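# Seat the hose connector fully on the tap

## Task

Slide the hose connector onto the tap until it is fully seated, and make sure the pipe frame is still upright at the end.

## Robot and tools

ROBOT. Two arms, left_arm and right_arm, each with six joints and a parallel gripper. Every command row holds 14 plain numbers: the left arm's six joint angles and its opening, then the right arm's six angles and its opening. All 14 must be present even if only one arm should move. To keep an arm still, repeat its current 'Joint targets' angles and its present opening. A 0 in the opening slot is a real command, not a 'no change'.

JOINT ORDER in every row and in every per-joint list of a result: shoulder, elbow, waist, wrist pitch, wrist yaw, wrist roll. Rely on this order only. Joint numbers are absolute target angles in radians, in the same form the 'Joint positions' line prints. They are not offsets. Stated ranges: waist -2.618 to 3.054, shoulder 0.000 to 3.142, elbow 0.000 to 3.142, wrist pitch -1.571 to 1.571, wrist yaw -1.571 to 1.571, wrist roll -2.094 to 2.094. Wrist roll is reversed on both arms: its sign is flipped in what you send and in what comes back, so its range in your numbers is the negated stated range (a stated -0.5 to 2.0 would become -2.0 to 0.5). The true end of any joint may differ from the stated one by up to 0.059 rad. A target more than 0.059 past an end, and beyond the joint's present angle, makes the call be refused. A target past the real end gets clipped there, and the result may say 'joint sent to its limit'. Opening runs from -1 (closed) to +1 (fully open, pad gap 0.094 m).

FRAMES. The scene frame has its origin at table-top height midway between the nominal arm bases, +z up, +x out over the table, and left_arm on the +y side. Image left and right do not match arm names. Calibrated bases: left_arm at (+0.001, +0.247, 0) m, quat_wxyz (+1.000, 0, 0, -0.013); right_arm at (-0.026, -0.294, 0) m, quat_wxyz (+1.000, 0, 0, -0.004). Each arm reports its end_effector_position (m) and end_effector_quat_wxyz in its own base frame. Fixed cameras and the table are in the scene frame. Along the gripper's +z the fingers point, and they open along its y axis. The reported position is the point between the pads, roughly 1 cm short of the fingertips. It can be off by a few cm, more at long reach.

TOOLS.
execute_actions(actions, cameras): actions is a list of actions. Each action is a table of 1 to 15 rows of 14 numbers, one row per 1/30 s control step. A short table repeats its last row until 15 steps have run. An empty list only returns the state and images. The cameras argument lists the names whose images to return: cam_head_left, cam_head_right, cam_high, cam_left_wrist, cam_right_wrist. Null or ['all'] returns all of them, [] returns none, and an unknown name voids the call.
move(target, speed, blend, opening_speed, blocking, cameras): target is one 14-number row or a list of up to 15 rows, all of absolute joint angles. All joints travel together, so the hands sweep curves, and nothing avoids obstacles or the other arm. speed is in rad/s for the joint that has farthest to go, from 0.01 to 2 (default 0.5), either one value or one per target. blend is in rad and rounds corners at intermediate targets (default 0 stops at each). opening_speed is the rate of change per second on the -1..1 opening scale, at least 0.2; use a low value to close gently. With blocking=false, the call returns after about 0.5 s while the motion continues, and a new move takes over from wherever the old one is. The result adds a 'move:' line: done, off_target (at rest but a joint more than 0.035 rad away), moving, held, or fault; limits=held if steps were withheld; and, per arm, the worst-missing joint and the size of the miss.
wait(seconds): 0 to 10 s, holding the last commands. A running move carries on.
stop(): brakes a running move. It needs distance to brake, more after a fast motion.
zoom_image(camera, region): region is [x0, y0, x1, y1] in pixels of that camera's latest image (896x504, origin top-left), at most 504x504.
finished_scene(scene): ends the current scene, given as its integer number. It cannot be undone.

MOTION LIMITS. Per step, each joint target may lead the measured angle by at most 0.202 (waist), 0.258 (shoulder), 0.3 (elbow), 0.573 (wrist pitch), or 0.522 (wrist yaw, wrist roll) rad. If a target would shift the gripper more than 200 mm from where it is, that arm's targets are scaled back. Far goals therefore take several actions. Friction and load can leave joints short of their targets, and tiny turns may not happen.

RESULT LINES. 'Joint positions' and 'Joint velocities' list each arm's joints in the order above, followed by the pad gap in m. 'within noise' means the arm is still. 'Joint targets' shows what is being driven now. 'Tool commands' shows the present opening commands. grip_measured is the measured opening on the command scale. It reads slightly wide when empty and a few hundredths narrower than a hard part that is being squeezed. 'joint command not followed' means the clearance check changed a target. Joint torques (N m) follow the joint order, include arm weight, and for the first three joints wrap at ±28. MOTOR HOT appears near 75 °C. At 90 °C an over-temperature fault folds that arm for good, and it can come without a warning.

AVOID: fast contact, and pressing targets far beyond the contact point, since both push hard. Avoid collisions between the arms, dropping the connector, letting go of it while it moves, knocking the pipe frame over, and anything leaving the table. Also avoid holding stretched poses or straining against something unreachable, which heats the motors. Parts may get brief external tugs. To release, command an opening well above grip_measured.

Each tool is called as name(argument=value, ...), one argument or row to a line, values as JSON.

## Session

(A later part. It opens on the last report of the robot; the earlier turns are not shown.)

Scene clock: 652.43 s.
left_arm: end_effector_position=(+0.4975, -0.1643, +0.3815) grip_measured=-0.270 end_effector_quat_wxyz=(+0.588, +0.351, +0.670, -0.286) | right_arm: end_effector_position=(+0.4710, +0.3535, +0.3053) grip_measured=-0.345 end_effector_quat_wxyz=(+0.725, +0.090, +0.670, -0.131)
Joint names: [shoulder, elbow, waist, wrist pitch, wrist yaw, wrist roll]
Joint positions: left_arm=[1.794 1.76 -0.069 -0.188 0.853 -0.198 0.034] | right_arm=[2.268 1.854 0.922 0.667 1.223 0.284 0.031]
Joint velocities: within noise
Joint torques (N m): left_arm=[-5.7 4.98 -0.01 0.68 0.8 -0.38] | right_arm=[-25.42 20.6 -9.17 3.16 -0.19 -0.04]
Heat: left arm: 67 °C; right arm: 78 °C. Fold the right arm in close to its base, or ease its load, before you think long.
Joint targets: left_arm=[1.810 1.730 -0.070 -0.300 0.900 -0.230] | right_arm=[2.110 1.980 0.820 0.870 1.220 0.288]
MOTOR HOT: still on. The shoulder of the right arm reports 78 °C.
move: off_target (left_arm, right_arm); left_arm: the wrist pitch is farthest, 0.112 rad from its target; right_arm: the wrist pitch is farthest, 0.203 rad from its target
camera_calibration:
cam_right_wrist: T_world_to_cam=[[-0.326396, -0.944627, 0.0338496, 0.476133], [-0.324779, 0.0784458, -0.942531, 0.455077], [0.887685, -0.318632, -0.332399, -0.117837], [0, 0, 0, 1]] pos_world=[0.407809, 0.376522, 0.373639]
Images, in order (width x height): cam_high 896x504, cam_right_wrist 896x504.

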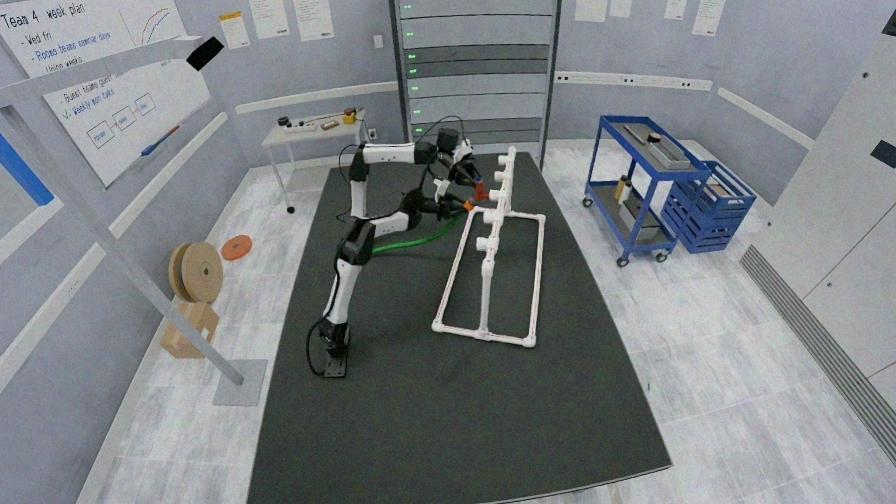

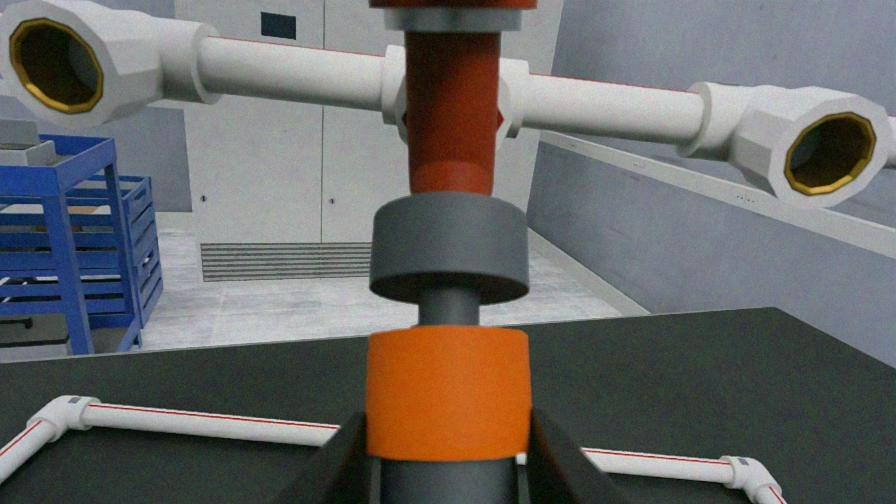

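zoom_image(
  camera="cam_high",
  region=[455, 180, 495, 220],
)

move(
  target=[
    [1.775,1.69,-0.07,-0.32,0.9,-0.23,-1,2.10,1.99,0.82,0.97,1.20,0.288,-0.95],
    [1.775,1.69,-0.07,-0.32,0.9,-0.23,-1,2.10,2.01,0.82,0.80,1.24,0.288,-0.95],
  ],
  speed=0.4,
  blend=0.03,
  cameras=["cam_right_wrist","cam_high"],
)

zoom_image(
  camera="cam_high",
  region=[455, 180, 495, 220],
)

Scaled by 12.600 from the camera's 896x504 image, which has a finer 1280x720 frame.

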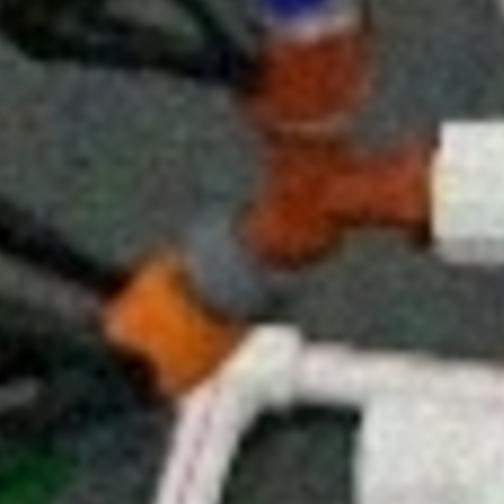

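Scene clock: 658.10 s.
left_arm: end_effector_position=(+0.4965, -0.1679, +0.3801) grip_measured=-0.270 end_effector_quat_wxyz=(+0.592, +0.351, +0.666, -0.288) | right_arm: end_effector_position=(+0.4757, +0.3492, +0.3130) grip_measured=-0.345 end_effector_quat_wxyz=(+0.728, +0.103, +0.667, -0.123)
Joint names: [shoulder, elbow, waist, wrist pitch, wrist yaw, wrist roll]
Joint positions: left_arm=[1.787 1.733 -0.077 -0.151 0.851 -0.187 0.034] | right_arm=[2.268 1.879 0.91 0.651 1.219 0.261 0.031]
Joint velocities: within noise
Joint torques (N m): left_arm=[-7.9 3.74 0.64 0.02 0.8 -0.49] | right_arm=[-26.3 21.09 -8.17 2.67 0.09 0.22]
Heat: left arm: 66 °C; right arm: 85 °C. Fold the right arm in close to its base, or ease its load, before you think long.
Joint targets: left_arm=[1.775 1.690 -0.070 -0.320 0.900 -0.230] | right_arm=[2.100 2.010 0.820 0.800 1.240 0.288]
MOTOR HOT: still on. The shoulder of the right arm reports 85 °C.
move: off_target (left_arm, right_arm); left_arm: the wrist pitch is farthest, 0.169 rad from its target; right_arm: the shoulder is farthest, 0.168 rad from its target
camera_calibration:
cam_right_wrist: T_world_to_cam=[[-0.332076, -0.943249, 0.00267123, 0.485372], [-0.311577, 0.107019, -0.944175, 0.448428], [0.890306, -0.31437, -0.329433, -0.124417], [0, 0, 0, 1]] pos_world=[0.411669, 0.370723, 0.381111]
Images, in order (width x height): cam_high 896x504, cam_right_wrist 896x504.

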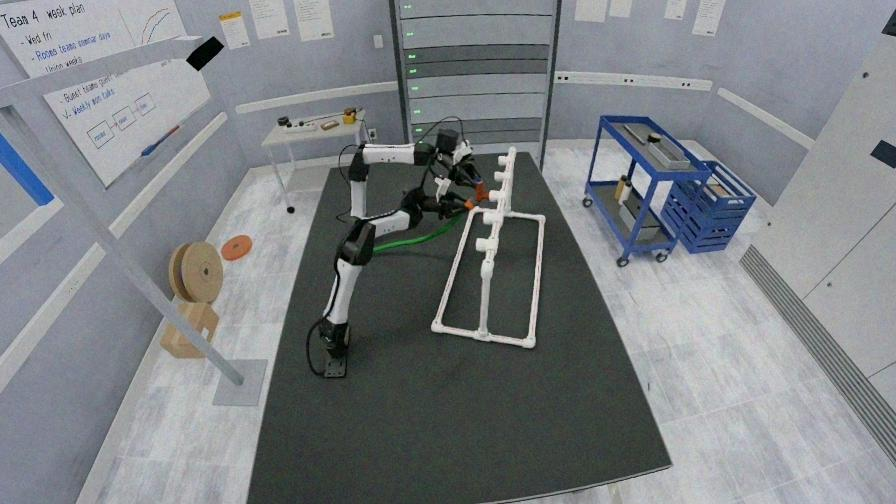

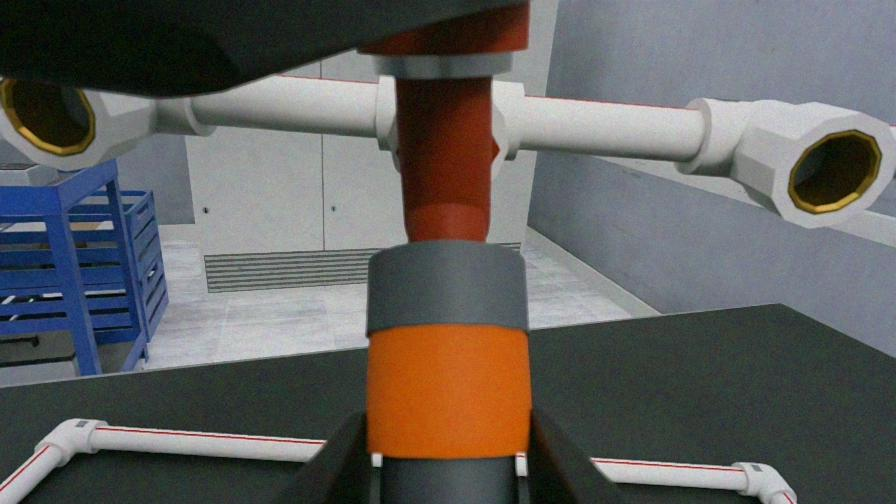

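Scaled by 12.600 from the camera's 896x504 image, which has a finer 1280x720 frame.

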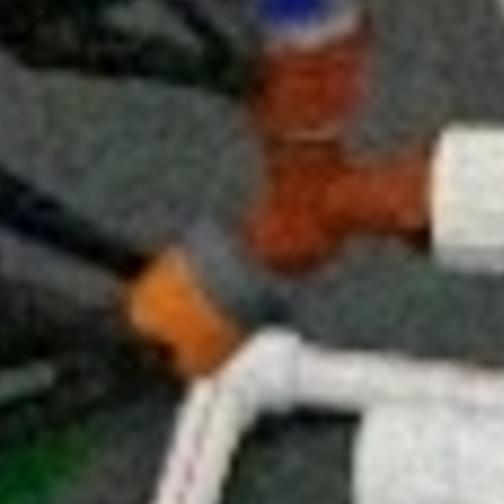

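move(
  target=[
    [1.79,1.755,-0.075,-0.17,0.88,-0.2,-1,2.235,1.91,0.908,0.675,1.22,0.27,-0.95],
    [1.79,1.755,-0.075,-0.17,0.88,-0.2,-1,2.235,1.91,0.908,0.675,1.22,0.27,0.8],
    [1.79,1.755,-0.075,-0.17,0.88,-0.2,-1,2.15,1.82,1.05,0.69,1.36,0.27,0.8],
    [1.79,1.755,-0.075,-0.17,0.88,-0.2,-1,1.7,1.3,1.05,0.6,1.2,0.2,0.8],
  ],
  speed=0.4,
  opening_speed=1.5,
  cameras=["cam_head_left","cam_right_wrist","cam_high"],
)

zoom_image(
  camera="cam_head_left",
  region=[380, 20, 520, 160],
)

Scene clock: 668.13 s.
left_arm: end_effector_position=(+0.4799, -0.1663, +0.3413) grip_measured=-0.987 end_effector_quat_wxyz=(+0.526, +0.343, +0.710, -0.320) | right_arm: end_effector_position=(+0.2461, -0.0021, +0.1871) grip_measured=-0.947 end_effector_quat_wxyz=(+0.716, +0.005, +0.698, -0.007)
Joint names: [shoulder, elbow, waist, wrist pitch, wrist yaw, wrist roll]
Joint positions: left_arm=[1.771 1.687 -0.068 -0.31 0.889 -0.217 0.001] | right_arm=[0.017 0.029 0.011 0.014 0.028 0.005 0.002]
Joint velocities: left_arm=[within noise] | right_arm=[-0.017 -0.095 -0.017 -0.168 -0.095 0.007 0]
Joint torques (N m): left_arm=[-6.49 8.31 -0.18 1.93 0.45 -0.19] | right_arm=[1.47 8.34 -0.68 1.82 -0.13 -0.19]
Heat: left arm: 65 °C; right arm: 92 °C.
Joint targets: left_arm=[1.775 1.691 -0.070 -0.316 0.899 -0.229] | right_arm=[0.010 0.025 0.003 0.009 0.003 -0.011]
Tool commands: left_gripper/opening=-1.0 right_gripper/opening=-0.95
OVER-TEMPERATURE FAULT: ARM FOLDED TO REST. Before this call, the shoulder of the right arm reached 90 °C. The right arm's motors are now idle, so it may still sink, and the gripper idles too, so what it holds may stay or slip. The right arm ran none of this call's commands. In this call fault stops used 7 of the actions that the scene allows. The stop is over, but the right arm and its gripper will run no more commands in this scene. This fault puts only its own arm into a fault stop.
MOTOR HOT: still on. The shoulder of the right arm reports 92 °C.
move: fault (right_arm), off_target (left_arm; braked at the fault stop of right_arm); path passed 0 of 4 targets; target 2's new numbers were not sent; left_arm: the wrist pitch is farthest, 0.140 rad from its target; right_arm: the shoulder is farthest, 1.683 rad from its target
camera_calibration:
cam_right_wrist: T_world_to_cam=[[-0.0351223, -0.999362, -0.00648455, 0.0065585], [-0.389006, 0.0196478, -0.921026, 0.310118], [0.920566, -0.029826, -0.389448, -0.0675754], [0, 0, 0, 1]] pos_world=[0.183076, -0.00155432, 0.259352]
Images, in order (width x height): cam_head_left 896x504, cam_high 896x504, cam_right_wrist 896x504.

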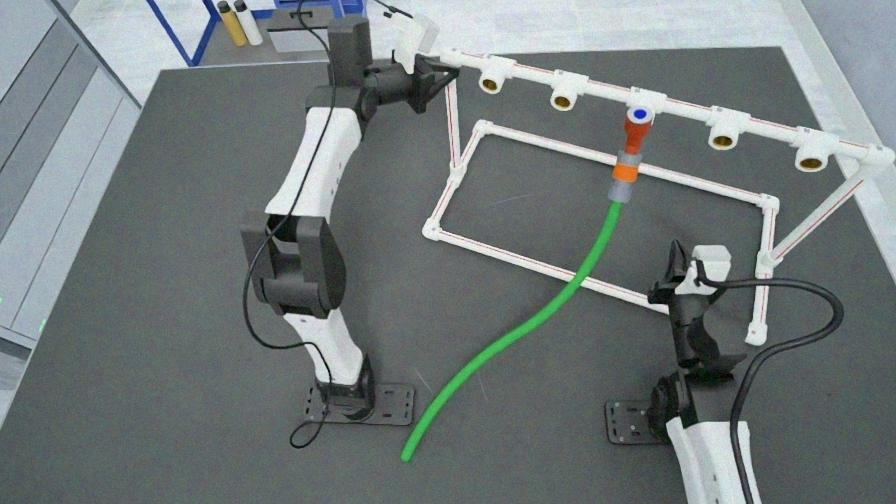

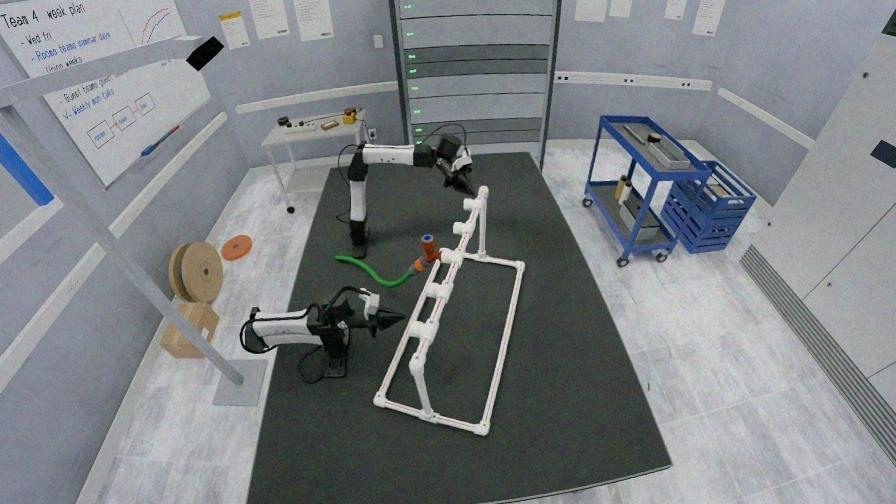

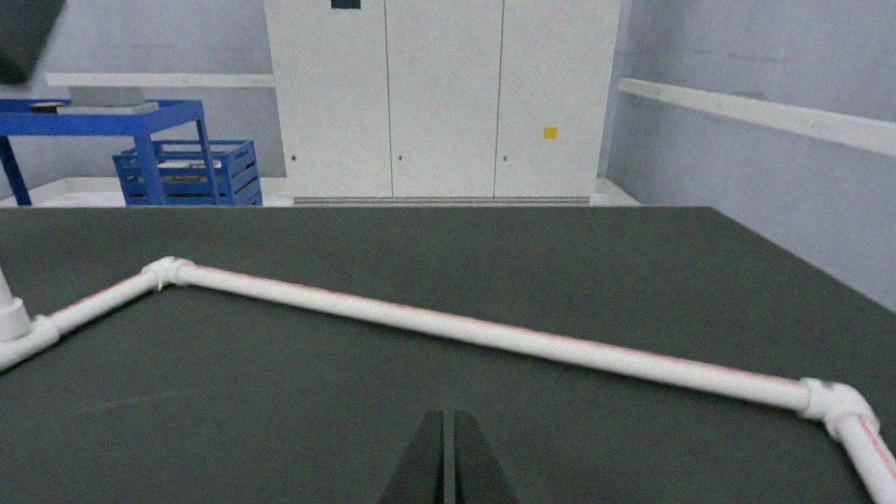

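Scaled by 3.600 from the camera's 896x504 image, which has a finer 1280x720 frame.

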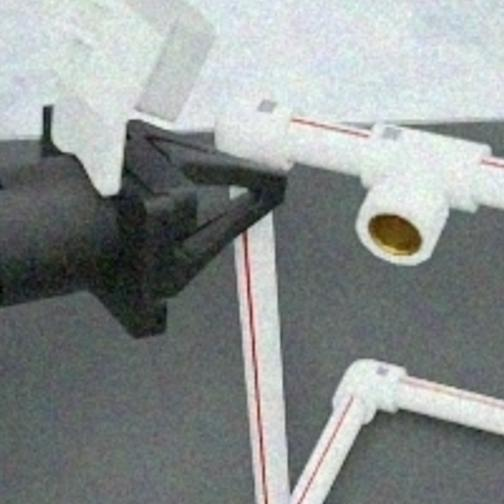

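move(
  target=[1.3,1.2,0.25,-0.2,0.6,-0.1,0,0.010,0.025,0.003,0.009,0.003,-0.011,-0.95],
  speed=0.4,
  cameras=["cam_head_left","cam_high"],
)

zoom_image(
  camera="cam_head_left",
  region=[570, 80, 690, 220],
)

zoom_image(
  camera="cam_high",
  region=[390, 225, 460, 295],
)

Scene clock: 672.10 s.
left_arm: end_effector_position=(+0.4195, +0.0031, +0.3274) grip_measured=-0.002 end_effector_quat_wxyz=(+0.583, +0.122, +0.790, -0.145) | right_arm: end_effector_position=(+0.2410, -0.0021, +0.1255) grip_measured=-0.947 end_effector_quat_wxyz=(+0.632, +0.003, +0.775, -0.009)
Joint names: [shoulder, elbow, waist, wrist pitch, wrist yaw, wrist roll]
Joint positions: left_arm=[1.324 1.205 0.246 -0.227 0.614 -0.113 0.047] | right_arm=[-0.007 0.007 0.011 -0.216 0.028 0.005 0.002]
Joint velocities: within noise
Joint torques (N m): left_arm=[-5.65 7.6 0.29 2.49 0.06 0.08] | right_arm=[0.27 -0.06 -0.03 0 -0.04 -0.08]
Heat: left arm: 65 °C; right arm: 88 °C.
Joint targets: left_arm=[1.300 1.200 0.250 -0.200 0.600 -0.100] | right_arm=[-0.007 0.007 0.011 -0.216 0.028 0.005]
Tool commands: left_gripper/opening=+0.0 right_gripper/opening=-0.947187
OVER-TEMPERATURE FAULT: ARM FOLDED TO REST. As an earlier result told, the right arm's stop is over, but it will run no more commands in this scene. The right arm ran none of this call's commands.
MOTOR HOT: still on. The shoulder of the right arm reports 88 °C.
move: fault (right_arm); right_arm: the wrist pitch is farthest, 0.225 rad from its target
Images, in order (width x height): cam_head_left 896x504, cam_high 896x504.

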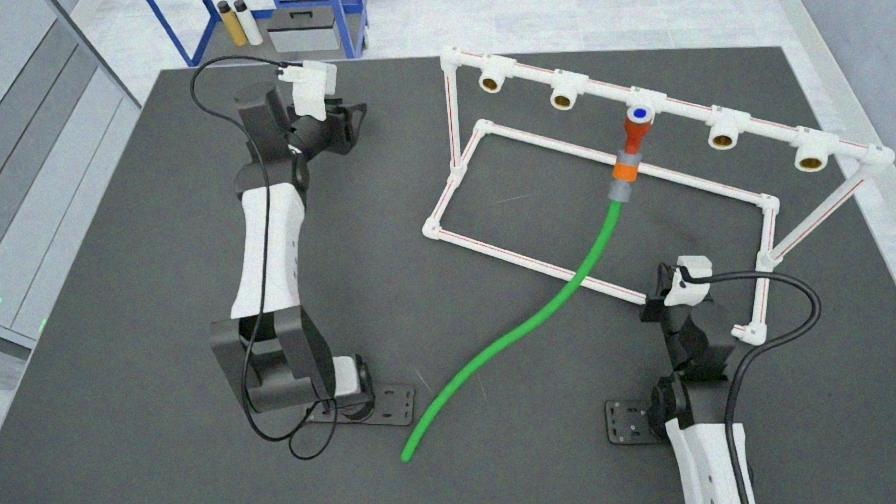

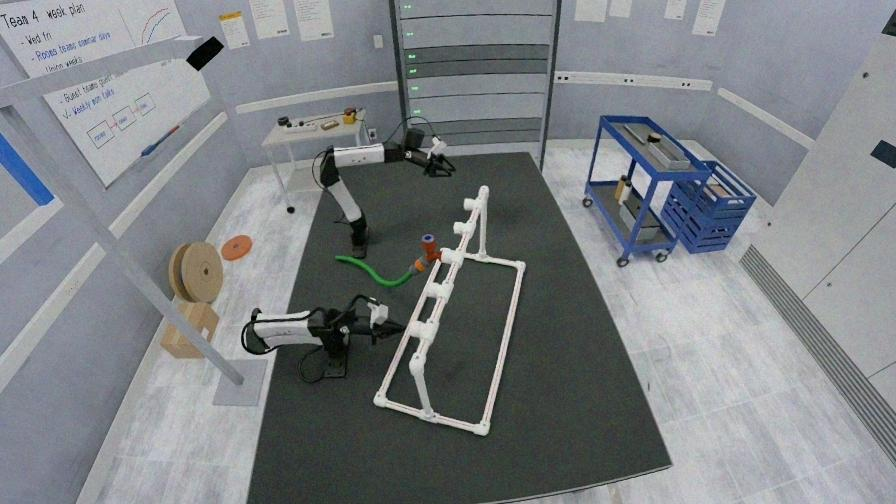

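Scaled by 3.600 from the camera's 896x504 image, which has a finer 1280x720 frame.

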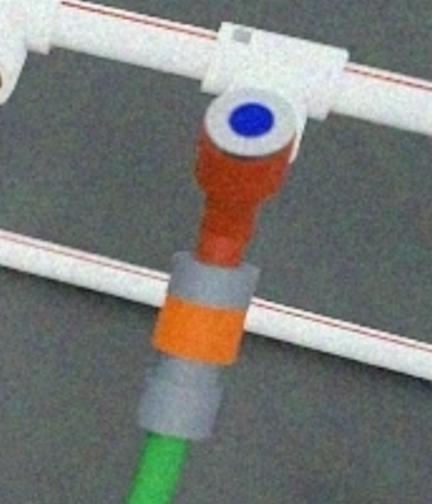

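Scaled by 7.200 from the camera's 896x504 image, which has a finer 1280x720 frame.

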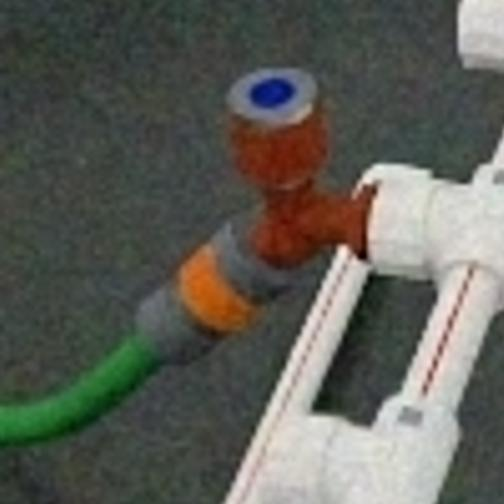

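Flush, standing, clear.

finished_scene(
  scene=2,
)

The scene is finished: the task was done.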